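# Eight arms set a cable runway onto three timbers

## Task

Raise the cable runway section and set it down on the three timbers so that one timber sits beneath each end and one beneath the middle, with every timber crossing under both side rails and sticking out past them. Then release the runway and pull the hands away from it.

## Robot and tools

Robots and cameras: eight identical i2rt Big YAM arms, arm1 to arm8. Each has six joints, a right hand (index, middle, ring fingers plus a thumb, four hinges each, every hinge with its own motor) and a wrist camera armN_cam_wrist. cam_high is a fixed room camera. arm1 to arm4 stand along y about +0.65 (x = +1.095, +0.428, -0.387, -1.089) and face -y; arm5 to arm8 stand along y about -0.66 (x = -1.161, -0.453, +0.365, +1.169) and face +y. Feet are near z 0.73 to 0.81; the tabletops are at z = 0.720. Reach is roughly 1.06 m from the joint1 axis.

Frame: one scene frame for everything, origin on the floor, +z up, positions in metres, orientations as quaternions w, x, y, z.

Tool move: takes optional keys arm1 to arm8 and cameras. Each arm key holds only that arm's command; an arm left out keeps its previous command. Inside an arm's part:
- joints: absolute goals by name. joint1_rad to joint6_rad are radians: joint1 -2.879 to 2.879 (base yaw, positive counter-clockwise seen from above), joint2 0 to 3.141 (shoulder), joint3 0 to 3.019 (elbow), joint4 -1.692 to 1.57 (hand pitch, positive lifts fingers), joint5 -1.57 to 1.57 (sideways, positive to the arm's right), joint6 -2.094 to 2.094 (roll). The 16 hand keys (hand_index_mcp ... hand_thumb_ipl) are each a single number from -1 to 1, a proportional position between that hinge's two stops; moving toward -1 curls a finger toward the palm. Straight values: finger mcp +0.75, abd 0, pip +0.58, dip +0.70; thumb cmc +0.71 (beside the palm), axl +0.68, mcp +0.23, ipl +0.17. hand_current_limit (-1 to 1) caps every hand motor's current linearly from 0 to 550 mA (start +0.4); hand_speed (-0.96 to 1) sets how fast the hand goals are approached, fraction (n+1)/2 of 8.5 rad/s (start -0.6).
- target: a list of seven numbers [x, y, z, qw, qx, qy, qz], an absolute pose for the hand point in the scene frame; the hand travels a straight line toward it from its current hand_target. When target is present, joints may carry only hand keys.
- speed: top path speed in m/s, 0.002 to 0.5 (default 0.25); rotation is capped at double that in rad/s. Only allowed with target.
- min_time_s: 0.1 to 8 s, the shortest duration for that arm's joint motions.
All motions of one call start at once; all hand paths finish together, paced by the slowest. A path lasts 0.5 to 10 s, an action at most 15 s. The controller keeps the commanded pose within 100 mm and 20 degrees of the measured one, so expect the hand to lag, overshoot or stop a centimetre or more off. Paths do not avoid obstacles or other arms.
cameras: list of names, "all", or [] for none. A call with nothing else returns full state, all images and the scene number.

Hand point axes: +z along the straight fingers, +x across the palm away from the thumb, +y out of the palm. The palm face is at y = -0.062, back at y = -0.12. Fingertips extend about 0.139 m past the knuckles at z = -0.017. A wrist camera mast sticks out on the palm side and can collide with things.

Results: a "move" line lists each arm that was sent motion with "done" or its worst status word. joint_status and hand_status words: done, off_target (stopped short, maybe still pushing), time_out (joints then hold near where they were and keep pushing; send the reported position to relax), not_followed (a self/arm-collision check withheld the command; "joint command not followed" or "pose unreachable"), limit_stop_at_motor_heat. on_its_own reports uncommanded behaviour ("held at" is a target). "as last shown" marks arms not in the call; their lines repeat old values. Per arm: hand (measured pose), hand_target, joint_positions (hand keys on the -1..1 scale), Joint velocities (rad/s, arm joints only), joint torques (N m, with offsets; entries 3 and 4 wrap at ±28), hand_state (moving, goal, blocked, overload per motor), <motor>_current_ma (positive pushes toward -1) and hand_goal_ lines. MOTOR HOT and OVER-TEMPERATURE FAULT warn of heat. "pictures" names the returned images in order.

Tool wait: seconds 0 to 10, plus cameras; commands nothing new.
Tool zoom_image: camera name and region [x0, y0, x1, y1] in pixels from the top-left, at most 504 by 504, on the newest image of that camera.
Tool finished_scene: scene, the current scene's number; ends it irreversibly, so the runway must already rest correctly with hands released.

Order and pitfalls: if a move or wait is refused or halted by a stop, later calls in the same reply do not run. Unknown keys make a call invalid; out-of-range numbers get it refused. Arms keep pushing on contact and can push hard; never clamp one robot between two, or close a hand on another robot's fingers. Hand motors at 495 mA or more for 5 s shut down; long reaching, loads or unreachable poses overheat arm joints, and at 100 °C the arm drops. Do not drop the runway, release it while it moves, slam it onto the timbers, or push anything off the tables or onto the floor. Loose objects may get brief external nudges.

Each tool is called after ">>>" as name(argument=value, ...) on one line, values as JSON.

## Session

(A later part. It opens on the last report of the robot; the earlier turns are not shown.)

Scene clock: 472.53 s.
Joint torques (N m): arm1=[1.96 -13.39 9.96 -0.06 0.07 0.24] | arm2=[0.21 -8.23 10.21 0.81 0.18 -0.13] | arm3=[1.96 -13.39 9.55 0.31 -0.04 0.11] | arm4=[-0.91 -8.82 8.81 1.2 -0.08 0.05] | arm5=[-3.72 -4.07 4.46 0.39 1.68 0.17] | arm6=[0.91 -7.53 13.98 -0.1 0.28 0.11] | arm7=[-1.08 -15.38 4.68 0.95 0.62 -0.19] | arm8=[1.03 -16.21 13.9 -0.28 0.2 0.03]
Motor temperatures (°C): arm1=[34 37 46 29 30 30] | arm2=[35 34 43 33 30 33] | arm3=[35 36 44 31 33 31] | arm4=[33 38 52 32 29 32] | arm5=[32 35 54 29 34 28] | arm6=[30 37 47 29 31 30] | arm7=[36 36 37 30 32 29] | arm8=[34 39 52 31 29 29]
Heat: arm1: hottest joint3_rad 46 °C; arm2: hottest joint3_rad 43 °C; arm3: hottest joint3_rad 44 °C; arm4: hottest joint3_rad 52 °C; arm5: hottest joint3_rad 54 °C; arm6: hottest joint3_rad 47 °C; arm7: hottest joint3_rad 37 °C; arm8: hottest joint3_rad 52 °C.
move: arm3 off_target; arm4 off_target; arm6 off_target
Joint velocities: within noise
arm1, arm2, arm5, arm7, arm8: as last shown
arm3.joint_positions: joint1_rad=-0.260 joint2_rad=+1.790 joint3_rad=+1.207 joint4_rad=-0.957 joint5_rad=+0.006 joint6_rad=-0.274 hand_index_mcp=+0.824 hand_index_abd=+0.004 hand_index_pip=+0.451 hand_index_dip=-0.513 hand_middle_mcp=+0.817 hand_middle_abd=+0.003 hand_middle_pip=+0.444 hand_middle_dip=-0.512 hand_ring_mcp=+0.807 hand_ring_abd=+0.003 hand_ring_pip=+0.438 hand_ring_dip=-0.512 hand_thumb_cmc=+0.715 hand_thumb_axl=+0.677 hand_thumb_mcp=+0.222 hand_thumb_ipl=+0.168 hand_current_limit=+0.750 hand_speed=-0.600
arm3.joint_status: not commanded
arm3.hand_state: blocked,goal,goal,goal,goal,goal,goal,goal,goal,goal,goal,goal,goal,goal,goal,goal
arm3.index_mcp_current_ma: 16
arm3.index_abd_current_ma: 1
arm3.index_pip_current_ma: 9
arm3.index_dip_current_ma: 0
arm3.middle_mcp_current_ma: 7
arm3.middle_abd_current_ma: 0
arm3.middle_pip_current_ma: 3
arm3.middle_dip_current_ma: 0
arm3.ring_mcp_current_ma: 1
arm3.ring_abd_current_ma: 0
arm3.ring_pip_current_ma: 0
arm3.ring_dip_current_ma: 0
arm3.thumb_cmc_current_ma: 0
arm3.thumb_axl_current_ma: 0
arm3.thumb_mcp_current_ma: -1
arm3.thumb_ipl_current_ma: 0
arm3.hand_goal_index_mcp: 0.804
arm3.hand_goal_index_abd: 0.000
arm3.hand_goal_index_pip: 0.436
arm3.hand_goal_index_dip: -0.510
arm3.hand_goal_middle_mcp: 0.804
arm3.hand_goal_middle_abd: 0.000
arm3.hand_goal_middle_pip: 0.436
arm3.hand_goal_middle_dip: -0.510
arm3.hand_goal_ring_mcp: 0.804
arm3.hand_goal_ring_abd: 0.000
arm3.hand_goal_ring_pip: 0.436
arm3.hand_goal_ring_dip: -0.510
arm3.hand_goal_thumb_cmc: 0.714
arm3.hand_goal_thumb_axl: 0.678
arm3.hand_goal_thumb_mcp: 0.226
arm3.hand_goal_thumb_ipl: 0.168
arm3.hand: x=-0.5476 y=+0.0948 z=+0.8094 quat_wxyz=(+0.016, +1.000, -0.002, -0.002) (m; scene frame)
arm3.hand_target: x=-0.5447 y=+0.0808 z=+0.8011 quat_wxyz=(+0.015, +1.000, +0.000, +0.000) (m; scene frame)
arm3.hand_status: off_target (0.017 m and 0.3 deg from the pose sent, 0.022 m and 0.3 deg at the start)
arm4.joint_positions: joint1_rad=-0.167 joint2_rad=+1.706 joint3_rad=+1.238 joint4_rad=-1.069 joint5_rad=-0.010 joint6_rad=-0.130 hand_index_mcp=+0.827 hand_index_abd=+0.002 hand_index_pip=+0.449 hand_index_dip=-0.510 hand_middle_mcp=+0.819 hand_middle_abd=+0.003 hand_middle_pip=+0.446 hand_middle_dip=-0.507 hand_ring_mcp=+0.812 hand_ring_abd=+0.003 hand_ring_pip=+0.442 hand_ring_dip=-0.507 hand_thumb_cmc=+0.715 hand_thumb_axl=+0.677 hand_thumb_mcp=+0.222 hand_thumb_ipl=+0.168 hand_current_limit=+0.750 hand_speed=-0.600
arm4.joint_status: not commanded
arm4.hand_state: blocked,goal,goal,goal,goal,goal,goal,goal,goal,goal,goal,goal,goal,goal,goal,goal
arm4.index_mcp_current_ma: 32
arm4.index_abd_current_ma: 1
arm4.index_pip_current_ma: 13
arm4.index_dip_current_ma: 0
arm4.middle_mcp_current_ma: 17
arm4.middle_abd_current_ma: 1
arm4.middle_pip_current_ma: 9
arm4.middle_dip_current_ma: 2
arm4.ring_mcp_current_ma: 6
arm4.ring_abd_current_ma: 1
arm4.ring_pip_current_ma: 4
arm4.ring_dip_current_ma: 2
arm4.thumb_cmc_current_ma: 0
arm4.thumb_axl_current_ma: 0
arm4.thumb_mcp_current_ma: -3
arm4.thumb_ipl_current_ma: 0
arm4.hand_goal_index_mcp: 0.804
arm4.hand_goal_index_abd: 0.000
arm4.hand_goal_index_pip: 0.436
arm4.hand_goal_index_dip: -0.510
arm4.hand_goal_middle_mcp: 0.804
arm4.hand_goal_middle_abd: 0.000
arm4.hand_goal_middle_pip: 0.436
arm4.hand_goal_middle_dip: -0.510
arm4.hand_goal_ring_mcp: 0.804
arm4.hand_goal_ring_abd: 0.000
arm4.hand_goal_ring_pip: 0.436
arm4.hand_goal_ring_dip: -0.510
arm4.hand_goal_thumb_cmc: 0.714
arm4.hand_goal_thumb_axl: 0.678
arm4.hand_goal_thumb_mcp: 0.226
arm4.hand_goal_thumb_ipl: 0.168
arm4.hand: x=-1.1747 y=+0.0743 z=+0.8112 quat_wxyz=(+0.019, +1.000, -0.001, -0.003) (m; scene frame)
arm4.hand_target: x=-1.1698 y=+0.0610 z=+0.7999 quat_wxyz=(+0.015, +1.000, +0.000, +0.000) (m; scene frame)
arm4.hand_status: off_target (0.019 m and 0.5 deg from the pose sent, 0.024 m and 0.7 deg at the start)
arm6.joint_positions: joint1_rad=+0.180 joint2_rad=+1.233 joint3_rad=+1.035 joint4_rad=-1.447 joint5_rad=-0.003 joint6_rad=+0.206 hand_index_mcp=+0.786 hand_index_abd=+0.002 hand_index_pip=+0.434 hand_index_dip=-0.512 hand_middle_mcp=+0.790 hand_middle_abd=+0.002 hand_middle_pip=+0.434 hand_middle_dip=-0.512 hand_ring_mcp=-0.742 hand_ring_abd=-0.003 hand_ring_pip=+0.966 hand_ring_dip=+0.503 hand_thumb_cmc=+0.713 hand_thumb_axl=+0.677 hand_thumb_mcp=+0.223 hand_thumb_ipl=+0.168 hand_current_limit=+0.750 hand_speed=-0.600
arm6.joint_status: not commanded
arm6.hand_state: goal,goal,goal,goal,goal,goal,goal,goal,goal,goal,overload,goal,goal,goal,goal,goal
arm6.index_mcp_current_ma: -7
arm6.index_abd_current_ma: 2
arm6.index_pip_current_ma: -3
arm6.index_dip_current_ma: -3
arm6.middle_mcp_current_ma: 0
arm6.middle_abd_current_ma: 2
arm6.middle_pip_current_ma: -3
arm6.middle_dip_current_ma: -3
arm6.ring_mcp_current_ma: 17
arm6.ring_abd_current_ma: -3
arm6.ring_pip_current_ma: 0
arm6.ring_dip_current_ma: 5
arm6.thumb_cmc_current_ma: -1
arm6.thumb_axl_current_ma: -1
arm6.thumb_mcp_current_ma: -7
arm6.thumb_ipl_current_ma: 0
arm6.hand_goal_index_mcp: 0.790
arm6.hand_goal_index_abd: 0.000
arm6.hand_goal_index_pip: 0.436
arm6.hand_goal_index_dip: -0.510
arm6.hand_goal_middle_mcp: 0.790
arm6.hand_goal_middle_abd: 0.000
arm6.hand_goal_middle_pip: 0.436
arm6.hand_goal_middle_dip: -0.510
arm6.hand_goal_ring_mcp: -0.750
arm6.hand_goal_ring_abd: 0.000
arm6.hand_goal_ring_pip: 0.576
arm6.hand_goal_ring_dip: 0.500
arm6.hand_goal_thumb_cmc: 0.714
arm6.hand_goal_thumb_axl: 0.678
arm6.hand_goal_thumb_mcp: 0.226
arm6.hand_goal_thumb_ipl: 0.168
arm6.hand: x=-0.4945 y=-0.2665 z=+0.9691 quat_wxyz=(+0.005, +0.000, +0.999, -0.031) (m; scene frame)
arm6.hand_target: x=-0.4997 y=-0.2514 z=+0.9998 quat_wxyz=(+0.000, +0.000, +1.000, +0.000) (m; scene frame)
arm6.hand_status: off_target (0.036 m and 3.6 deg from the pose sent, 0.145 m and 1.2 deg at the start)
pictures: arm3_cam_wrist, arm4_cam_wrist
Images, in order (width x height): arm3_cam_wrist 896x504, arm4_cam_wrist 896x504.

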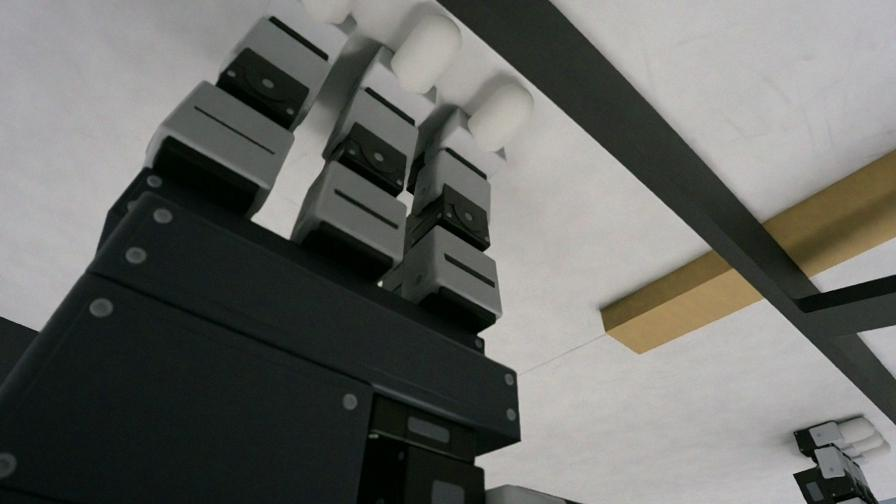

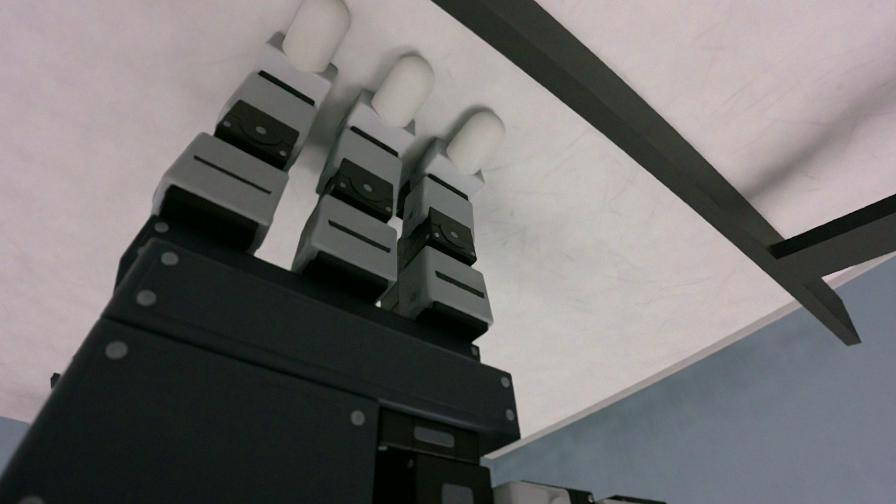

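>>> move(arm3={"target": [-0.545, 0.065, 0.812, 0.02, 1, 0, 0], "speed": 0.06}, arm4={"target": [-1.17, 0.045, 0.813, 0.02, 1, 0, 0], "speed": 0.06}, cameras=["arm3_cam_wrist", "arm4_cam_wrist"])

Scene clock: 473.97 s.
Joint torques (N m): arm1=[1.9 -13.16 10.1 -0.1 0.08 0.24] | arm2=[0.03 -8.23 10.18 0.92 0.18 -0.12] | arm3=[1.73 -15.09 9.99 -0.16 -0.13 0.13] | arm4=[-0.97 -9.93 10 1.35 -0.14 -0.05] | arm5=[-3.78 -4.78 4.25 0.46 1.64 0.2] | arm6=[0.85 -7.47 13.96 -0.1 0.29 0.11] | arm7=[-1.14 -15.5 4.7 0.95 0.63 -0.19] | arm8=[0.62 -15.38 13.67 -0.39 0.15 0.07]
Motor temperatures (°C): arm1=[34 37 46 29 30 30] | arm2=[35 34 43 33 30 33] | arm3=[35 36 44 31 33 31] | arm4=[33 38 52 32 29 32] | arm5=[32 35 53 29 34 28] | arm6=[30 37 47 29 30 30] | arm7=[36 36 37 30 32 29] | arm8=[34 39 52 31 29 29]
Heat: arm1: hottest joint3_rad 46 °C; arm2: hottest joint3_rad 43 °C; arm3: hottest joint3_rad 44 °C; arm4: hottest joint3_rad 52 °C; arm5: hottest joint3_rad 53 °C; arm6: hottest joint3_rad 47 °C; arm7: hottest joint3_rad 37 °C; arm8: hottest joint3_rad 52 °C.
move: arm3 off_target; arm4 off_target
Joint velocities: within noise
arm1, arm2, arm5, arm6, arm7, arm8: as last shown
arm3.joint_positions: joint1_rad=-0.251 joint2_rad=+1.820 joint3_rad=+1.255 joint4_rad=-0.972 joint5_rad=+0.006 joint6_rad=-0.270 hand_index_mcp=+0.813 hand_index_abd=+0.004 hand_index_pip=+0.446 hand_index_dip=-0.513 hand_middle_mcp=+0.806 hand_middle_abd=+0.003 hand_middle_pip=+0.439 hand_middle_dip=-0.512 hand_ring_mcp=+0.805 hand_ring_abd=+0.003 hand_ring_pip=+0.438 hand_ring_dip=-0.512 hand_thumb_cmc=+0.715 hand_thumb_axl=+0.677 hand_thumb_mcp=+0.222 hand_thumb_ipl=+0.168 hand_current_limit=+0.750 hand_speed=-0.600
arm3.joint_status: not commanded
arm3.hand_state: goal,goal,goal,goal,goal,goal,goal,goal,goal,goal,goal,goal,goal,goal,goal,goal
arm3.index_mcp_current_ma: 4
arm3.index_abd_current_ma: 1
arm3.index_pip_current_ma: 5
arm3.index_dip_current_ma: 0
arm3.middle_mcp_current_ma: 0
arm3.middle_abd_current_ma: 0
arm3.middle_pip_current_ma: 1
arm3.middle_dip_current_ma: 0
arm3.ring_mcp_current_ma: 0
arm3.ring_abd_current_ma: 0
arm3.ring_pip_current_ma: 0
arm3.ring_dip_current_ma: 0
arm3.thumb_cmc_current_ma: 0
arm3.thumb_axl_current_ma: 0
arm3.thumb_mcp_current_ma: -1
arm3.thumb_ipl_current_ma: 0
arm3.hand_goal_index_mcp: 0.804
arm3.hand_goal_index_abd: 0.000
arm3.hand_goal_index_pip: 0.436
arm3.hand_goal_index_dip: -0.510
arm3.hand_goal_middle_mcp: 0.804
arm3.hand_goal_middle_abd: 0.000
arm3.hand_goal_middle_pip: 0.436
arm3.hand_goal_middle_dip: -0.510
arm3.hand_goal_ring_mcp: 0.804
arm3.hand_goal_ring_abd: 0.000
arm3.hand_goal_ring_pip: 0.436
arm3.hand_goal_ring_dip: -0.510
arm3.hand_goal_thumb_cmc: 0.714
arm3.hand_goal_thumb_axl: 0.678
arm3.hand_goal_thumb_mcp: 0.226
arm3.hand_goal_thumb_ipl: 0.168
arm3.hand: x=-0.5465 y=+0.0790 z=+0.8109 quat_wxyz=(+0.017, +1.000, +0.001, -0.002) (m; scene frame)
arm3.hand_target: x=-0.5448 y=+0.0654 z=+0.8122 quat_wxyz=(+0.020, +1.000, +0.000, +0.000) (m; scene frame)
arm3.hand_status: off_target (0.014 m and 0.4 deg from the pose sent, 0.030 m and 0.5 deg at the start)
arm4.joint_positions: joint1_rad=-0.164 joint2_rad=+1.730 joint3_rad=+1.277 joint4_rad=-1.107 joint5_rad=-0.010 joint6_rad=-0.115 hand_index_mcp=+0.845 hand_index_abd=-0.003 hand_index_pip=+0.443 hand_index_dip=-0.527 hand_middle_mcp=+0.805 hand_middle_abd=+0.003 hand_middle_pip=+0.439 hand_middle_dip=-0.507 hand_ring_mcp=+0.805 hand_ring_abd=+0.003 hand_ring_pip=+0.440 hand_ring_dip=-0.507 hand_thumb_cmc=+0.715 hand_thumb_axl=+0.677 hand_thumb_mcp=+0.222 hand_thumb_ipl=+0.168 hand_current_limit=+0.750 hand_speed=-0.600
arm4.joint_status: not commanded
arm4.hand_state: blocked,goal,goal,goal,goal,goal,goal,goal,goal,goal,goal,goal,goal,goal,goal,goal
arm4.index_mcp_current_ma: 78
arm4.index_abd_current_ma: -1
arm4.index_pip_current_ma: 5
arm4.index_dip_current_ma: -20
arm4.middle_mcp_current_ma: 0
arm4.middle_abd_current_ma: 1
arm4.middle_pip_current_ma: 2
arm4.middle_dip_current_ma: 2
arm4.ring_mcp_current_ma: 0
arm4.ring_abd_current_ma: 1
arm4.ring_pip_current_ma: 2
arm4.ring_dip_current_ma: 2
arm4.thumb_cmc_current_ma: 0
arm4.thumb_axl_current_ma: 0
arm4.thumb_mcp_current_ma: -3
arm4.thumb_ipl_current_ma: 0
arm4.hand_goal_index_mcp: 0.804
arm4.hand_goal_index_abd: 0.000
arm4.hand_goal_index_pip: 0.436
arm4.hand_goal_index_dip: -0.510
arm4.hand_goal_middle_mcp: 0.804
arm4.hand_goal_middle_abd: 0.000
arm4.hand_goal_middle_pip: 0.436
arm4.hand_goal_middle_dip: -0.510
arm4.hand_goal_ring_mcp: 0.804
arm4.hand_goal_ring_abd: 0.000
arm4.hand_goal_ring_pip: 0.436
arm4.hand_goal_ring_dip: -0.510
arm4.hand_goal_thumb_cmc: 0.714
arm4.hand_goal_thumb_axl: 0.678
arm4.hand_goal_thumb_mcp: 0.226
arm4.hand_goal_thumb_ipl: 0.168
arm4.hand: x=-1.1749 y=+0.0688 z=+0.8110 quat_wxyz=(+0.007, +1.000, -0.007, -0.001) (m; scene frame)
arm4.hand_target: x=-1.1697 y=+0.0463 z=+0.8133 quat_wxyz=(+0.020, +1.000, +0.000, +0.000) (m; scene frame)
arm4.hand_status: off_target (0.024 m and 1.7 deg from the pose sent, 0.030 m and 0.4 deg at the start)
arm6.joint_positions: joint1_rad=+0.180 joint2_rad=+1.233 joint3_rad=+1.035 joint4_rad=-1.448 joint5_rad=-0.003 joint6_rad=+0.206 hand_index_mcp=+0.786 hand_index_abd=+0.002 hand_index_pip=+0.434 hand_index_dip=-0.512 hand_middle_mcp=+0.790 hand_middle_abd=+0.002 hand_middle_pip=+0.434 hand_middle_dip=-0.512 hand_ring_mcp=-0.742 hand_ring_abd=-0.003 hand_ring_pip=+0.966 hand_ring_dip=+0.503 hand_thumb_cmc=+0.713 hand_thumb_axl=+0.677 hand_thumb_mcp=+0.223 hand_thumb_ipl=+0.168 hand_current_limit=+0.750 hand_speed=-0.600
arm6.hand: x=-0.4945 y=-0.2666 z=+0.9690 quat_wxyz=(+0.005, +0.000, +0.999, -0.032) (m; scene frame)
arm6.hand_target: x=-0.4997 y=-0.2515 z=+0.9998 quat_wxyz=(+0.000, +0.000, +1.000, +0.000) (m; scene frame)
pictures: arm3_cam_wrist, arm4_cam_wrist
Images, in order (width x height): arm3_cam_wrist 896x504, arm4_cam_wrist 896x504.

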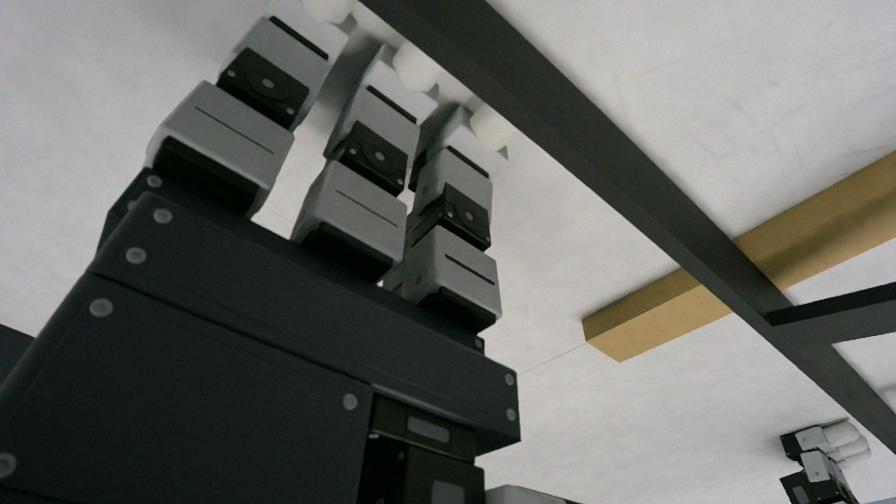

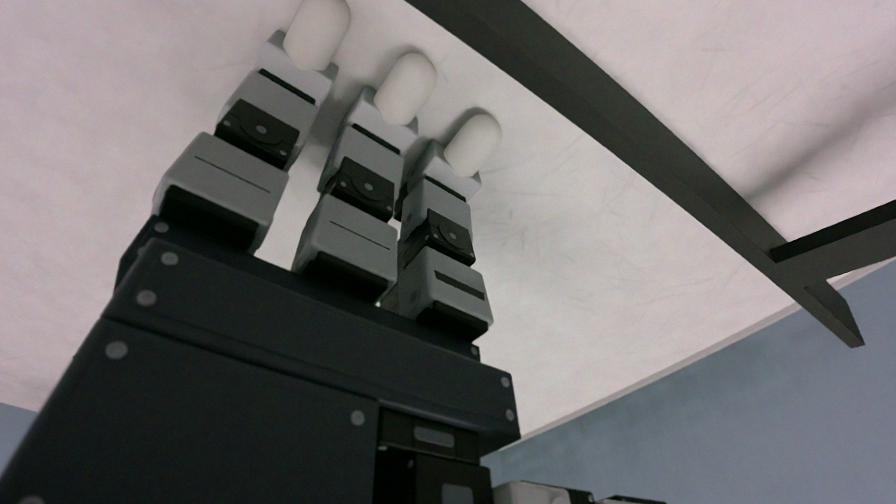

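>>> move(arm3={"target": [-0.545, 0.045, 0.815, 0.026, 1, 0, 0], "speed": 0.06}, arm4={"target": [-1.17, 0.040, 0.818, 0.02, 1, 0, 0], "speed": 0.06}, cameras=["arm3_cam_wrist", "arm4_cam_wrist"])

Scene clock: 475.57 s.
Joint torques (N m): arm1=[1.9 -13.27 10.04 0.03 0.04 0.22] | arm2=[0.03 -8.29 10.19 0.94 0.2 -0.14] | arm3=[2.26 -15.85 10.61 0.44 -0.18 0.17] | arm4=[-1.08 -11.34 9.52 0.8 -0.1 -0.05] | arm5=[-4.48 -3.78 4.33 0.42 1.6 0.28] | arm6=[0.85 -7.53 13.97 -0.13 0.29 0.12] | arm7=[-1.03 -15.33 4.67 0.94 0.62 -0.19] | arm8=[1.03 -15.62 14.12 -0.29 0.13 0.01]
Motor temperatures (°C): arm1=[34 37 46 29 30 30] | arm2=[35 34 43 33 30 33] | arm3=[35 36 44 31 33 31] | arm4=[33 38 52 32 29 32] | arm5=[32 35 53 29 34 28] | arm6=[30 37 47 29 30 30] | arm7=[36 36 37 30 32 29] | arm8=[34 39 52 31 29 29]
Heat: arm1: hottest joint3_rad 46 °C; arm2: hottest joint3_rad 43 °C; arm3: hottest joint3_rad 44 °C; arm4: hottest joint3_rad 52 °C; arm5: hottest joint3_rad 53 °C; arm6: hottest joint3_rad 47 °C; arm7: hottest joint3_rad 37 °C; arm8: hottest joint3_rad 52 °C.
move: arm3 off_target; arm4 off_target
Joint velocities: within noise
arm1, arm2, arm5, arm6, arm7, arm8: as last shown
arm3.joint_positions: joint1_rad=-0.246 joint2_rad=+1.850 joint3_rad=+1.300 joint4_rad=-0.999 joint5_rad=+0.005 joint6_rad=-0.264 hand_index_mcp=+0.820 hand_index_abd=+0.004 hand_index_pip=+0.449 hand_index_dip=-0.513 hand_middle_mcp=+0.811 hand_middle_abd=+0.003 hand_middle_pip=+0.439 hand_middle_dip=-0.511 hand_ring_mcp=+0.815 hand_ring_abd=+0.003 hand_ring_pip=+0.441 hand_ring_dip=-0.511 hand_thumb_cmc=+0.715 hand_thumb_axl=+0.677 hand_thumb_mcp=+0.222 hand_thumb_ipl=+0.168 hand_current_limit=+0.750 hand_speed=-0.600
arm3.joint_status: not commanded
arm3.hand_state: goal,goal,goal,goal,goal,goal,goal,goal,goal,goal,goal,goal,goal,goal,goal,goal
arm3.index_mcp_current_ma: 10
arm3.index_abd_current_ma: 1
arm3.index_pip_current_ma: 7
arm3.index_dip_current_ma: 0
arm3.middle_mcp_current_ma: 3
arm3.middle_abd_current_ma: 0
arm3.middle_pip_current_ma: 1
arm3.middle_dip_current_ma: 0
arm3.ring_mcp_current_ma: 6
arm3.ring_abd_current_ma: 0
arm3.ring_pip_current_ma: 1
arm3.ring_dip_current_ma: 0
arm3.thumb_cmc_current_ma: 0
arm3.thumb_axl_current_ma: 0
arm3.thumb_mcp_current_ma: -1
arm3.thumb_ipl_current_ma: 0
arm3.hand_goal_index_mcp: 0.804
arm3.hand_goal_index_abd: 0.000
arm3.hand_goal_index_pip: 0.436
arm3.hand_goal_index_dip: -0.510
arm3.hand_goal_middle_mcp: 0.804
arm3.hand_goal_middle_abd: 0.000
arm3.hand_goal_middle_pip: 0.436
arm3.hand_goal_middle_dip: -0.510
arm3.hand_goal_ring_mcp: 0.804
arm3.hand_goal_ring_abd: 0.000
arm3.hand_goal_ring_pip: 0.436
arm3.hand_goal_ring_dip: -0.510
arm3.hand_goal_thumb_cmc: 0.714
arm3.hand_goal_thumb_axl: 0.678
arm3.hand_goal_thumb_mcp: 0.226
arm3.hand_goal_thumb_ipl: 0.168
arm3.hand: x=-0.5470 y=+0.0681 z=+0.8096 quat_wxyz=(+0.012, +1.000, +0.001, +0.001) (m; scene frame)
arm3.hand_target: x=-0.5446 y=+0.0461 z=+0.8153 quat_wxyz=(+0.026, +1.000, +0.000, +0.000) (m; scene frame)
arm3.hand_status: off_target (0.024 m and 1.7 deg from the pose sent, 0.034 m and 1.0 deg at the start)
arm4.joint_positions: joint1_rad=-0.161 joint2_rad=+1.751 joint3_rad=+1.309 joint4_rad=-1.108 joint5_rad=-0.011 joint6_rad=-0.115 hand_index_mcp=+0.805 hand_index_abd=-0.001 hand_index_pip=+0.439 hand_index_dip=-0.513 hand_middle_mcp=+0.805 hand_middle_abd=+0.003 hand_middle_pip=+0.439 hand_middle_dip=-0.507 hand_ring_mcp=+0.805 hand_ring_abd=+0.003 hand_ring_pip=+0.439 hand_ring_dip=-0.507 hand_thumb_cmc=+0.715 hand_thumb_axl=+0.677 hand_thumb_mcp=+0.222 hand_thumb_ipl=+0.168 hand_current_limit=+0.750 hand_speed=-0.600
arm4.joint_status: not commanded
arm4.hand_state: goal,goal,goal,goal,goal,goal,goal,goal,goal,goal,goal,goal,goal,goal,goal,goal
arm4.index_mcp_current_ma: 0
arm4.index_abd_current_ma: 0
arm4.index_pip_current_ma: 2
arm4.index_dip_current_ma: -1
arm4.middle_mcp_current_ma: 0
arm4.middle_abd_current_ma: 1
arm4.middle_pip_current_ma: 2
arm4.middle_dip_current_ma: 2
arm4.ring_mcp_current_ma: 0
arm4.ring_abd_current_ma: 1
arm4.ring_pip_current_ma: 2
arm4.ring_dip_current_ma: 2
arm4.thumb_cmc_current_ma: 0
arm4.thumb_axl_current_ma: 0
arm4.thumb_mcp_current_ma: -3
arm4.thumb_ipl_current_ma: 0
arm4.hand_goal_index_mcp: 0.804
arm4.hand_goal_index_abd: 0.000
arm4.hand_goal_index_pip: 0.436
arm4.hand_goal_index_dip: -0.510
arm4.hand_goal_middle_mcp: 0.804
arm4.hand_goal_middle_abd: 0.000
arm4.hand_goal_middle_pip: 0.436
arm4.hand_goal_middle_dip: -0.510
arm4.hand_goal_ring_mcp: 0.804
arm4.hand_goal_ring_abd: 0.000
arm4.hand_goal_ring_pip: 0.436
arm4.hand_goal_ring_dip: -0.510
arm4.hand_goal_thumb_cmc: 0.714
arm4.hand_goal_thumb_axl: 0.678
arm4.hand_goal_thumb_mcp: 0.226
arm4.hand_goal_thumb_ipl: 0.168
arm4.hand: x=-1.1743 y=+0.0568 z=+0.8130 quat_wxyz=(+0.012, +1.000, -0.006, -0.001) (m; scene frame)
arm4.hand_target: x=-1.1699 y=+0.0406 z=+0.8182 quat_wxyz=(+0.020, +1.000, +0.000, +0.000) (m; scene frame)
arm4.hand_status: off_target (0.018 m and 1.1 deg from the pose sent, 0.030 m and 1.7 deg at the start)
pictures: arm3_cam_wrist, arm4_cam_wrist
Images, in order (width x height): arm3_cam_wrist 896x504, arm4_cam_wrist 896x504.

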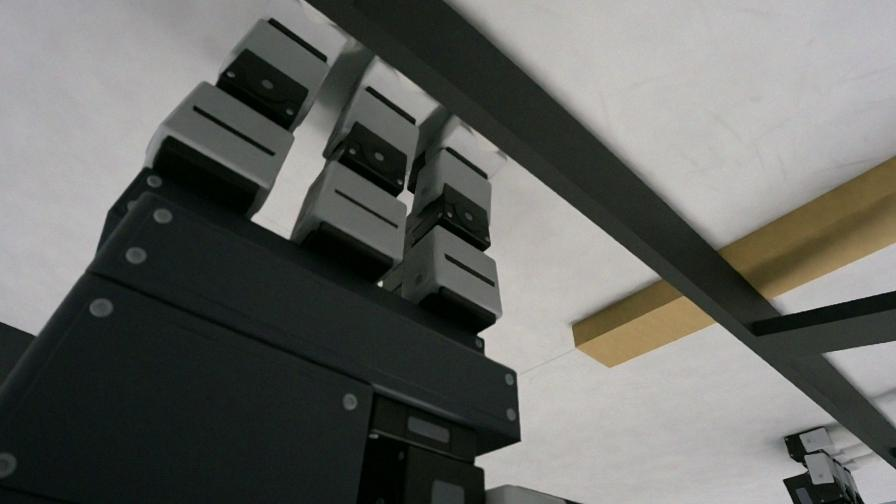

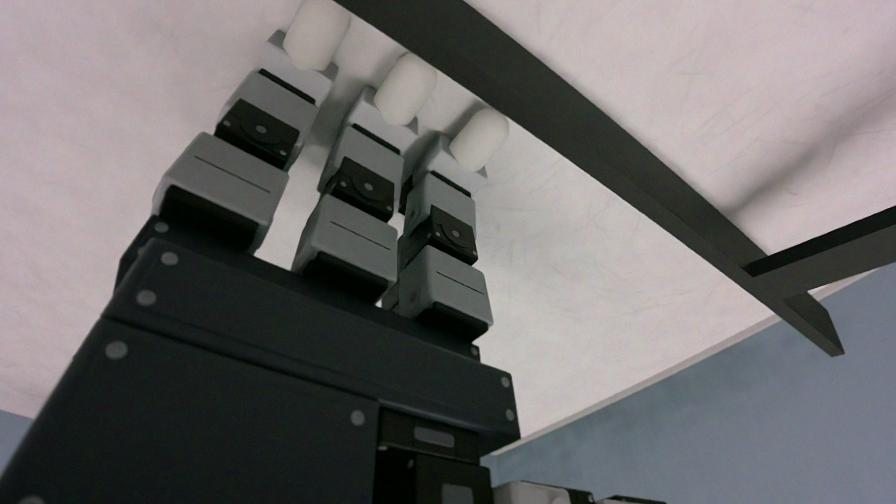

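>>> move(arm3={"target": [-0.545, 0.030, 0.817, 0.032, 1, 0, 0], "speed": 0.06}, arm4={"target": [-1.17, 0.020, 0.816, 0.03, 1, 0, 0], "speed": 0.06}, cameras=["arm3_cam_wrist", "arm4_cam_wrist"])

Scene clock: 476.97 s.
Joint torques (N m): arm1=[1.79 -13.33 10.13 -0.13 0.06 0.19] | arm2=[-0.03 -8.41 10.25 0.99 0.18 -0.12] | arm3=[2.61 -15.62 11.63 1.07 -0.3 0.08] | arm4=[-1.08 -11.4 9.5 1.35 -0.14 -0.01] | arm5=[-4.6 -4.25 4.07 0.59 1.66 0.16] | arm6=[0.91 -7.41 13.94 -0.12 0.28 0.12] | arm7=[-1.14 -15.33 4.68 0.94 0.63 -0.19] | arm8=[0.21 -14.51 13.97 -0.47 0.16 0.05]
Motor temperatures (°C): arm1=[34 37 46 29 30 30] | arm2=[35 34 43 33 30 33] | arm3=[35 36 44 31 33 31] | arm4=[33 38 52 32 29 32] | arm5=[32 35 53 29 34 28] | arm6=[30 37 47 29 30 30] | arm7=[36 36 37 30 32 29] | arm8=[34 39 52 31 29 29]
Heat: arm1: hottest joint3_rad 46 °C; arm2: hottest joint3_rad 43 °C; arm3: hottest joint3_rad 44 °C; arm4: hottest joint3_rad 52 °C; arm5: hottest joint3_rad 53 °C; arm6: hottest joint3_rad 47 °C; arm7: hottest joint3_rad 37 °C; arm8: hottest joint3_rad 52 °C.
move: arm3 off_target; arm4 off_target
Joint velocities: within noise
arm1, arm2, arm5, arm6, arm7, arm8: as last shown
arm3.joint_positions: joint1_rad=-0.244 joint2_rad=+1.867 joint3_rad=+1.325 joint4_rad=-1.022 joint5_rad=+0.005 joint6_rad=-0.248 hand_index_mcp=+0.834 hand_index_abd=+0.001 hand_index_pip=+0.441 hand_index_dip=-0.531 hand_middle_mcp=+0.813 hand_middle_abd=+0.003 hand_middle_pip=+0.441 hand_middle_dip=-0.509 hand_ring_mcp=+0.820 hand_ring_abd=+0.003 hand_ring_pip=+0.445 hand_ring_dip=-0.507 hand_thumb_cmc=+0.715 hand_thumb_axl=+0.677 hand_thumb_mcp=+0.222 hand_thumb_ipl=+0.168 hand_current_limit=+0.750 hand_speed=-0.600
arm3.joint_status: not commanded
arm3.hand_state: blocked,goal,goal,blocked,goal,goal,goal,goal,goal,goal,goal,goal,goal,goal,goal,goal
arm3.index_mcp_current_ma: 31
arm3.index_abd_current_ma: 0
arm3.index_pip_current_ma: 2
arm3.index_dip_current_ma: -15
arm3.middle_mcp_current_ma: 4
arm3.middle_abd_current_ma: 0
arm3.middle_pip_current_ma: 1
arm3.middle_dip_current_ma: 0
arm3.ring_mcp_current_ma: 11
arm3.ring_abd_current_ma: 0
arm3.ring_pip_current_ma: 4
arm3.ring_dip_current_ma: 0
arm3.thumb_cmc_current_ma: 0
arm3.thumb_axl_current_ma: 0
arm3.thumb_mcp_current_ma: -1
arm3.thumb_ipl_current_ma: 0
arm3.hand_goal_index_mcp: 0.804
arm3.hand_goal_index_abd: 0.000
arm3.hand_goal_index_pip: 0.436
arm3.hand_goal_index_dip: -0.510
arm3.hand_goal_middle_mcp: 0.804
arm3.hand_goal_middle_abd: 0.000
arm3.hand_goal_middle_pip: 0.436
arm3.hand_goal_middle_dip: -0.510
arm3.hand_goal_ring_mcp: 0.804
arm3.hand_goal_ring_abd: 0.000
arm3.hand_goal_ring_pip: 0.436
arm3.hand_goal_ring_dip: -0.510
arm3.hand_goal_thumb_cmc: 0.714
arm3.hand_goal_thumb_axl: 0.678
arm3.hand_goal_thumb_mcp: 0.226
arm3.hand_goal_thumb_ipl: 0.168
arm3.hand: x=-0.5481 y=+0.0645 z=+0.8081 quat_wxyz=(+0.004, +1.000, -0.006, +0.002) (m; scene frame)
arm3.hand_target: x=-0.5443 y=+0.0323 z=+0.8180 quat_wxyz=(+0.032, +0.999, +0.000, +0.000) (m; scene frame)
arm3.hand_status: off_target (0.036 m and 3.3 deg from the pose sent, 0.039 m and 2.3 deg at the start)
arm4.joint_positions: joint1_rad=-0.158 joint2_rad=+1.785 joint3_rad=+1.355 joint4_rad=-1.108 joint5_rad=-0.012 joint6_rad=-0.115 hand_index_mcp=+0.815 hand_index_abd=-0.001 hand_index_pip=+0.443 hand_index_dip=-0.513 hand_middle_mcp=+0.805 hand_middle_abd=+0.003 hand_middle_pip=+0.439 hand_middle_dip=-0.507 hand_ring_mcp=+0.805 hand_ring_abd=+0.003 hand_ring_pip=+0.439 hand_ring_dip=-0.507 hand_thumb_cmc=+0.715 hand_thumb_axl=+0.677 hand_thumb_mcp=+0.222 hand_thumb_ipl=+0.168 hand_current_limit=+0.750 hand_speed=-0.600
arm4.joint_status: not commanded
arm4.hand_state: goal,goal,goal,goal,goal,goal,goal,goal,goal,goal,goal,goal,goal,goal,goal,goal
arm4.index_mcp_current_ma: 12
arm4.index_abd_current_ma: 0
arm4.index_pip_current_ma: 5
arm4.index_dip_current_ma: -1
arm4.middle_mcp_current_ma: 0
arm4.middle_abd_current_ma: 1
arm4.middle_pip_current_ma: 2
arm4.middle_dip_current_ma: 2
arm4.ring_mcp_current_ma: 0
arm4.ring_abd_current_ma: 1
arm4.ring_pip_current_ma: 2
arm4.ring_dip_current_ma: 2
arm4.thumb_cmc_current_ma: 0
arm4.thumb_axl_current_ma: 0
arm4.thumb_mcp_current_ma: -3
arm4.thumb_ipl_current_ma: 0
arm4.hand_goal_index_mcp: 0.804
arm4.hand_goal_index_abd: 0.000
arm4.hand_goal_index_pip: 0.436
arm4.hand_goal_index_dip: -0.510
arm4.hand_goal_middle_mcp: 0.804
arm4.hand_goal_middle_abd: 0.000
arm4.hand_goal_middle_pip: 0.436
arm4.hand_goal_middle_dip: -0.510
arm4.hand_goal_ring_mcp: 0.804
arm4.hand_goal_ring_abd: 0.000
arm4.hand_goal_ring_pip: 0.436
arm4.hand_goal_ring_dip: -0.510
arm4.hand_goal_thumb_cmc: 0.714
arm4.hand_goal_thumb_axl: 0.678
arm4.hand_goal_thumb_mcp: 0.226
arm4.hand_goal_thumb_ipl: 0.168
arm4.hand: x=-1.1746 y=+0.0395 z=+0.8138 quat_wxyz=(+0.018, +1.000, -0.004, -0.001) (m; scene frame)
arm4.hand_target: x=-1.1697 y=+0.0209 z=+0.8162 quat_wxyz=(+0.030, +1.000, +0.000, +0.000) (m; scene frame)
arm4.hand_status: off_target (0.020 m and 1.5 deg from the pose sent, 0.037 m and 2.2 deg at the start)
pictures: arm3_cam_wrist, arm4_cam_wrist
Images, in order (width x height): arm3_cam_wrist 896x504, arm4_cam_wrist 896x504.

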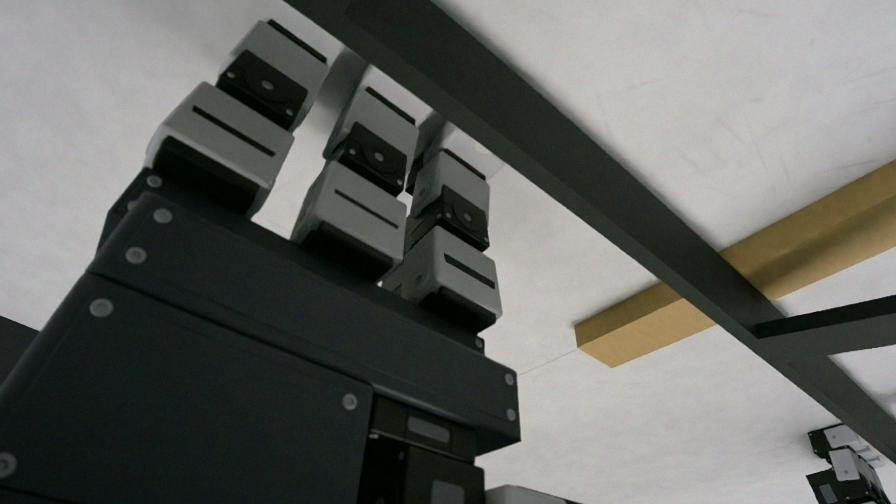

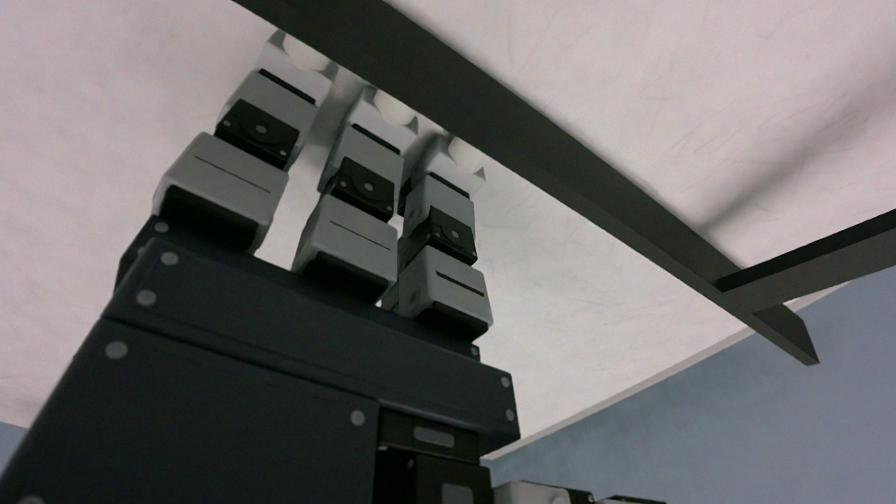

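>>> move(arm3={"target": [-0.545, 0.040, 0.825, 0.035, 1, 0, 0], "speed": 0.06}, arm4={"target": [-1.17, 0.000, 0.819, 0.035, 1, 0, 0], "speed": 0.06}, cameras=["arm3_cam_wrist", "arm4_cam_wrist"])

Scene clock: 478.77 s.
Joint torques (N m): arm1=[1.61 -13.27 10.15 -0.05 0.04 0.19] | arm2=[-0.32 -8.29 10.18 1.03 0.2 -0.14] | arm3=[2.02 -18.26 9.73 1.2 -0.36 0.03] | arm4=[-0.97 -11.4 10.65 1.68 -0.19 0.02] | arm5=[-4.84 -3.78 4.21 0.55 1.64 0.22] | arm6=[0.79 -7.53 13.96 -0.13 0.27 0.11] | arm7=[-1.08 -15.38 4.67 0.92 0.62 -0.19] | arm8=[0.21 -15.74 13.82 -0.4 0.17 0.06]
Motor temperatures (°C): arm1=[34 37 46 29 30 30] | arm2=[35 34 43 33 30 33] | arm3=[35 36 44 31 33 31] | arm4=[33 38 52 32 29 32] | arm5=[32 35 52 29 34 28] | arm6=[30 37 48 29 30 30] | arm7=[36 36 37 30 32 29] | arm8=[34 39 52 31 29 29]
Heat: arm1: hottest joint3_rad 46 °C; arm2: hottest joint3_rad 43 °C; arm3: hottest joint3_rad 44 °C; arm4: hottest joint3_rad 52 °C; arm5: hottest joint3_rad 52 °C; arm6: hottest joint3_rad 48 °C; arm7: hottest joint3_rad 37 °C; arm8: hottest joint3_rad 52 °C.
move: arm3 off_target; arm4 off_target
Joint velocities: within noise
arm1, arm2, arm5, arm6, arm7, arm8: as last shown
arm3.joint_positions: joint1_rad=-0.244 joint2_rad=+1.867 joint3_rad=+1.325 joint4_rad=-1.022 joint5_rad=+0.005 joint6_rad=-0.248 hand_index_mcp=+0.834 hand_index_abd=+0.001 hand_index_pip=+0.441 hand_index_dip=-0.531 hand_middle_mcp=+0.813 hand_middle_abd=+0.003 hand_middle_pip=+0.441 hand_middle_dip=-0.509 hand_ring_mcp=+0.820 hand_ring_abd=+0.003 hand_ring_pip=+0.445 hand_ring_dip=-0.507 hand_thumb_cmc=+0.715 hand_thumb_axl=+0.677 hand_thumb_mcp=+0.222 hand_thumb_ipl=+0.168 hand_current_limit=+0.750 hand_speed=-0.600
arm3.joint_status: not commanded
arm3.hand_state: blocked,goal,goal,blocked,goal,goal,goal,goal,goal,goal,goal,goal,goal,goal,goal,goal
arm3.index_mcp_current_ma: 31
arm3.index_abd_current_ma: 0
arm3.index_pip_current_ma: 1
arm3.index_dip_current_ma: -15
arm3.middle_mcp_current_ma: 4
arm3.middle_abd_current_ma: 0
arm3.middle_pip_current_ma: 1
arm3.middle_dip_current_ma: 0
arm3.ring_mcp_current_ma: 11
arm3.ring_abd_current_ma: 0
arm3.ring_pip_current_ma: 4
arm3.ring_dip_current_ma: 0
arm3.thumb_cmc_current_ma: 0
arm3.thumb_axl_current_ma: 0
arm3.thumb_mcp_current_ma: -1
arm3.thumb_ipl_current_ma: 0
arm3.hand_goal_index_mcp: 0.804
arm3.hand_goal_index_abd: 0.000
arm3.hand_goal_index_pip: 0.436
arm3.hand_goal_index_dip: -0.510
arm3.hand_goal_middle_mcp: 0.804
arm3.hand_goal_middle_abd: 0.000
arm3.hand_goal_middle_pip: 0.436
arm3.hand_goal_middle_dip: -0.510
arm3.hand_goal_ring_mcp: 0.804
arm3.hand_goal_ring_abd: 0.000
arm3.hand_goal_ring_pip: 0.436
arm3.hand_goal_ring_dip: -0.510
arm3.hand_goal_thumb_cmc: 0.714
arm3.hand_goal_thumb_axl: 0.678
arm3.hand_goal_thumb_mcp: 0.226
arm3.hand_goal_thumb_ipl: 0.168
arm3.hand: x=-0.5479 y=+0.0645 z=+0.8081 quat_wxyz=(+0.004, +1.000, -0.006, +0.002) (m; scene frame)
arm3.hand_target: x=-0.5445 y=+0.0412 z=+0.8257 quat_wxyz=(+0.035, +0.999, +0.000, +0.000) (m; scene frame)
arm3.hand_status: off_target (0.030 m and 3.6 deg from the pose sent, 0.030 m and 3.6 deg at the start)
arm4.joint_positions: joint1_rad=-0.156 joint2_rad=+1.817 joint3_rad=+1.400 joint4_rad=-1.130 joint5_rad=-0.012 joint6_rad=-0.113 hand_index_mcp=+0.834 hand_index_abd=-0.001 hand_index_pip=+0.444 hand_index_dip=-0.524 hand_middle_mcp=+0.815 hand_middle_abd=+0.003 hand_middle_pip=+0.444 hand_middle_dip=-0.507 hand_ring_mcp=+0.822 hand_ring_abd=+0.002 hand_ring_pip=+0.448 hand_ring_dip=-0.507 hand_thumb_cmc=+0.715 hand_thumb_axl=+0.677 hand_thumb_mcp=+0.222 hand_thumb_ipl=+0.168 hand_current_limit=+0.750 hand_speed=-0.600
arm4.joint_status: not commanded
arm4.hand_state: blocked,goal,goal,goal,goal,goal,goal,goal,goal,goal,goal,goal,goal,goal,goal,goal
arm4.index_mcp_current_ma: 49
arm4.index_abd_current_ma: 0
arm4.index_pip_current_ma: 6
arm4.index_dip_current_ma: -15
arm4.middle_mcp_current_ma: 12
arm4.middle_abd_current_ma: 1
arm4.middle_pip_current_ma: 6
arm4.middle_dip_current_ma: 2
arm4.ring_mcp_current_ma: 22
arm4.ring_abd_current_ma: 1
arm4.ring_pip_current_ma: 11
arm4.ring_dip_current_ma: 2
arm4.thumb_cmc_current_ma: 0
arm4.thumb_axl_current_ma: 0
arm4.thumb_mcp_current_ma: -3
arm4.thumb_ipl_current_ma: 0
arm4.hand_goal_index_mcp: 0.804
arm4.hand_goal_index_abd: 0.000
arm4.hand_goal_index_pip: 0.436
arm4.hand_goal_index_dip: -0.510
arm4.hand_goal_middle_mcp: 0.804
arm4.hand_goal_middle_abd: 0.000
arm4.hand_goal_middle_pip: 0.436
arm4.hand_goal_middle_dip: -0.510
arm4.hand_goal_ring_mcp: 0.804
arm4.hand_goal_ring_abd: 0.000
arm4.hand_goal_ring_pip: 0.436
arm4.hand_goal_ring_dip: -0.510
arm4.hand_goal_thumb_cmc: 0.714
arm4.hand_goal_thumb_axl: 0.678
arm4.hand_goal_thumb_mcp: 0.226
arm4.hand_goal_thumb_ipl: 0.168
arm4.hand: x=-1.1747 y=+0.0282 z=+0.8129 quat_wxyz=(+0.014, +1.000, -0.004, -0.001) (m; scene frame)
arm4.hand_target: x=-1.1695 y=+0.0017 z=+0.8195 quat_wxyz=(+0.035, +0.999, +0.000, +0.000) (m; scene frame)
arm4.hand_status: off_target (0.029 m and 2.4 deg from the pose sent, 0.040 m and 2.0 deg at the start)
pictures: arm3_cam_wrist, arm4_cam_wrist
Images, in order (width x height): arm3_cam_wrist 896x504, arm4_cam_wrist 896x504.

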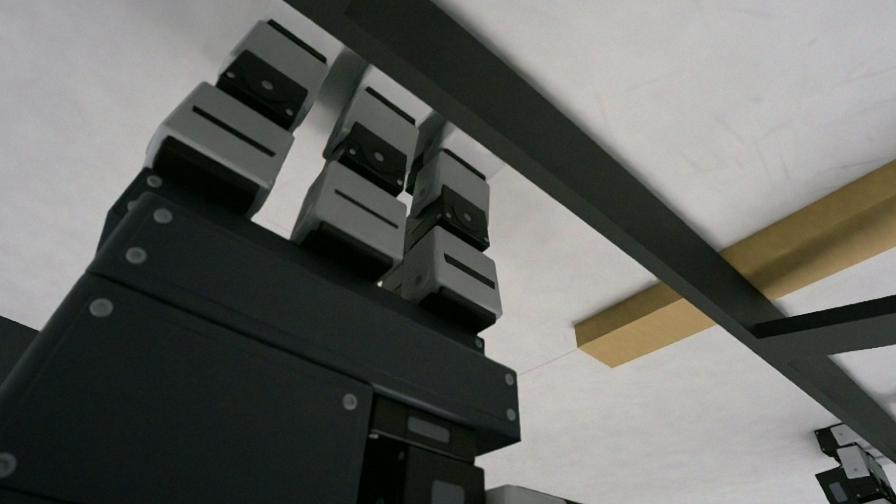

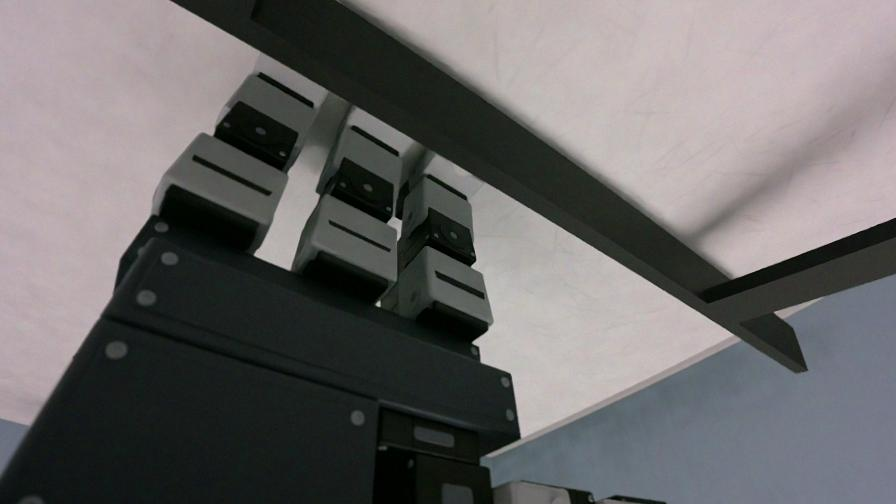

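>>> move(arm3={"target": [-0.545, 0.025, 0.822, 0.04, 1, 0, 0], "speed": 0.06, "joints": {"hand_index_dip": -0.57, "hand_middle_dip": -0.55, "hand_ring_dip": -0.55}}, arm4={"target": [-1.17, -0.015, 0.822, 0.042, 1, 0, 0], "speed": 0.06, "joints": {"hand_index_dip": -0.57, "hand_middle_dip": -0.55, "hand_ring_dip": -0.55}}, cameras=["arm3_cam_wrist", "arm4_cam_wrist"])

Scene clock: 480.50 s.
Joint torques (N m): arm1=[1.85 -13.57 10.06 -0.03 0.07 0.22] | arm2=[0.26 -7.41 9.98 0.87 0.16 -0.08] | arm3=[2.67 -16.26 11.81 1.32 -0.44 0.09] | arm4=[-0.97 -11.58 11.54 2.13 -0.26 0.04] | arm5=[-3.14 -3.84 4.41 0.31 1.64 0.25] | arm6=[0.85 -7.53 13.97 -0.14 0.29 0.11] | arm7=[-1.14 -15.38 4.7 0.92 0.63 -0.18] | arm8=[0.79 -15.5 13.83 -0.28 0.14 0.09]
Motor temperatures (°C): arm1=[34 37 46 29 30 30] | arm2=[35 34 43 33 30 33] | arm3=[35 36 44 31 33 31] | arm4=[33 38 52 32 29 32] | arm5=[32 34 52 29 35 28] | arm6=[30 36 48 29 30 30] | arm7=[36 36 37 30 32 29] | arm8=[34 39 52 31 29 29]
Heat: arm1: hottest joint3_rad 46 °C; arm2: hottest joint3_rad 43 °C; arm3: hottest joint3_rad 44 °C; arm4: hottest joint3_rad 52 °C; arm5: hottest joint3_rad 52 °C; arm6: hottest joint3_rad 48 °C; arm7: hottest joint3_rad 37 °C; arm8: hottest joint3_rad 52 °C.
move: arm3 off_target; arm4 off_target
Joint velocities: within noise
arm1, arm2, arm5, arm6, arm7, arm8: as last shown
arm3.joint_positions: joint1_rad=-0.243 joint2_rad=+1.871 joint3_rad=+1.330 joint4_rad=-1.022 joint5_rad=+0.005 joint6_rad=-0.248 hand_index_mcp=+0.836 hand_index_abd=+0.002 hand_index_pip=+0.456 hand_index_dip=-0.570 hand_middle_mcp=+0.823 hand_middle_abd=+0.003 hand_middle_pip=+0.447 hand_middle_dip=-0.538 hand_ring_mcp=+0.829 hand_ring_abd=+0.003 hand_ring_pip=+0.451 hand_ring_dip=-0.534 hand_thumb_cmc=+0.715 hand_thumb_axl=+0.677 hand_thumb_mcp=+0.222 hand_thumb_ipl=+0.168 hand_current_limit=+0.750 hand_speed=-0.600
arm3.joint_status: all done
arm3.hand_state: blocked,goal,blocked,goal,goal,goal,goal,goal,blocked,goal,goal,goal,goal,goal,goal,goal
arm3.index_mcp_current_ma: 34
arm3.index_abd_current_ma: 0
arm3.index_pip_current_ma: 15
arm3.index_dip_current_ma: 0
arm3.middle_mcp_current_ma: 15
arm3.middle_abd_current_ma: 0
arm3.middle_pip_current_ma: 5
arm3.middle_dip_current_ma: 6
arm3.ring_mcp_current_ma: 23
arm3.ring_abd_current_ma: 0
arm3.ring_pip_current_ma: 9
arm3.ring_dip_current_ma: 10
arm3.thumb_cmc_current_ma: 0
arm3.thumb_axl_current_ma: 0
arm3.thumb_mcp_current_ma: -1
arm3.thumb_ipl_current_ma: 0
arm3.hand_goal_index_mcp: 0.804
arm3.hand_goal_index_abd: 0.000
arm3.hand_goal_index_pip: 0.436
arm3.hand_goal_index_dip: -0.570
arm3.hand_goal_middle_mcp: 0.804
arm3.hand_goal_middle_abd: 0.000
arm3.hand_goal_middle_pip: 0.436
arm3.hand_goal_middle_dip: -0.550
arm3.hand_goal_ring_mcp: 0.804
arm3.hand_goal_ring_abd: 0.000
arm3.hand_goal_ring_pip: 0.436
arm3.hand_goal_ring_dip: -0.550
arm3.hand_goal_thumb_cmc: 0.714
arm3.hand_goal_thumb_axl: 0.678
arm3.hand_goal_thumb_mcp: 0.226
arm3.hand_goal_thumb_ipl: 0.168
arm3.hand: x=-0.5478 y=+0.0628 z=+0.8077 quat_wxyz=(+0.005, +1.000, -0.006, +0.002) (m; scene frame)
arm3.hand_target: x=-0.5441 y=+0.0278 z=+0.8234 quat_wxyz=(+0.040, +0.999, +0.000, +0.000) (m; scene frame)
arm3.hand_status: off_target (0.040 m and 4.1 deg from the pose sent, 0.042 m and 4.2 deg at the start)
arm4.joint_positions: joint1_rad=-0.154 joint2_rad=+1.837 joint3_rad=+1.429 joint4_rad=-1.150 joint5_rad=-0.012 joint6_rad=-0.113 hand_index_mcp=+0.839 hand_index_abd=+0.002 hand_index_pip=+0.454 hand_index_dip=-0.573 hand_middle_mcp=+0.833 hand_middle_abd=+0.002 hand_middle_pip=+0.452 hand_middle_dip=-0.551 hand_ring_mcp=+0.842 hand_ring_abd=+0.002 hand_ring_pip=+0.454 hand_ring_dip=-0.550 hand_thumb_cmc=+0.715 hand_thumb_axl=+0.677 hand_thumb_mcp=+0.222 hand_thumb_ipl=+0.168 hand_current_limit=+0.750 hand_speed=-0.600
arm4.joint_status: all done
arm4.hand_state: blocked,goal,goal,goal,blocked,goal,goal,goal,blocked,goal,goal,goal,goal,goal,goal,goal
arm4.index_mcp_current_ma: 62
arm4.index_abd_current_ma: 0
arm4.index_pip_current_ma: 21
arm4.index_dip_current_ma: -1
arm4.middle_mcp_current_ma: 46
arm4.middle_abd_current_ma: 1
arm4.middle_pip_current_ma: 18
arm4.middle_dip_current_ma: 0
arm4.ring_mcp_current_ma: 71
arm4.ring_abd_current_ma: 0
arm4.ring_pip_current_ma: 22
arm4.ring_dip_current_ma: 0
arm4.thumb_cmc_current_ma: 0
arm4.thumb_axl_current_ma: 0
arm4.thumb_mcp_current_ma: -3
arm4.thumb_ipl_current_ma: 0
arm4.hand_goal_index_mcp: 0.804
arm4.hand_goal_index_abd: 0.000
arm4.hand_goal_index_pip: 0.436
arm4.hand_goal_index_dip: -0.570
arm4.hand_goal_middle_mcp: 0.804
arm4.hand_goal_middle_abd: 0.000
arm4.hand_goal_middle_pip: 0.436
arm4.hand_goal_middle_dip: -0.550
arm4.hand_goal_ring_mcp: 0.804
arm4.hand_goal_ring_abd: 0.000
arm4.hand_goal_ring_pip: 0.436
arm4.hand_goal_ring_dip: -0.550
arm4.hand_goal_thumb_cmc: 0.714
arm4.hand_goal_thumb_axl: 0.678
arm4.hand_goal_thumb_mcp: 0.226
arm4.hand_goal_thumb_ipl: 0.168
arm4.hand: x=-1.1740 y=+0.0223 z=+0.8115 quat_wxyz=(+0.008, +1.000, -0.003, +0.000) (m; scene frame)
arm4.hand_target: x=-1.1694 y=-0.0120 z=+0.8230 quat_wxyz=(+0.042, +0.999, +0.000, +0.000) (m; scene frame)
arm4.hand_status: off_target (0.039 m and 3.9 deg from the pose sent, 0.044 m and 3.2 deg at the start)
pictures: arm3_cam_wrist, arm4_cam_wrist
Images, in order (width x height): arm3_cam_wrist 896x504, arm4_cam_wrist 896x504.

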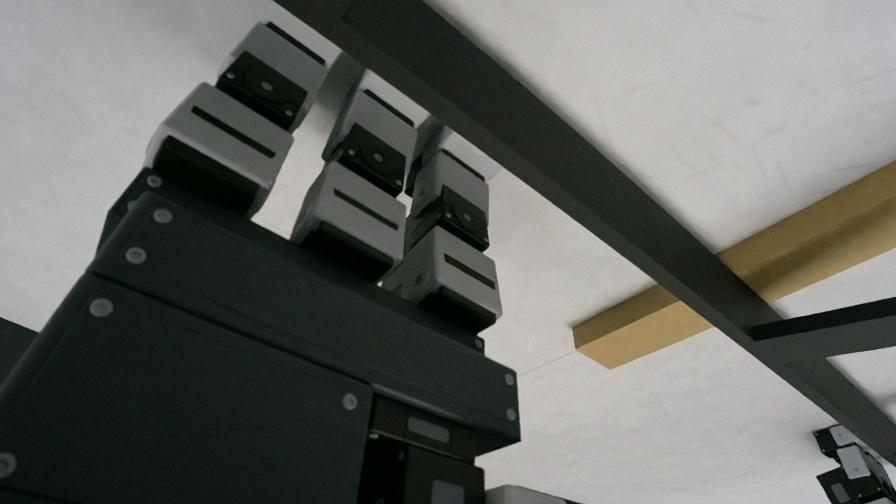

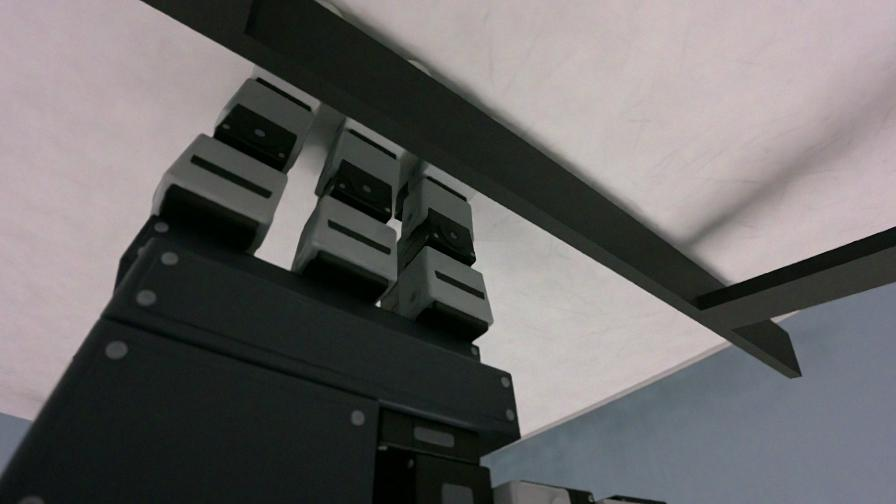

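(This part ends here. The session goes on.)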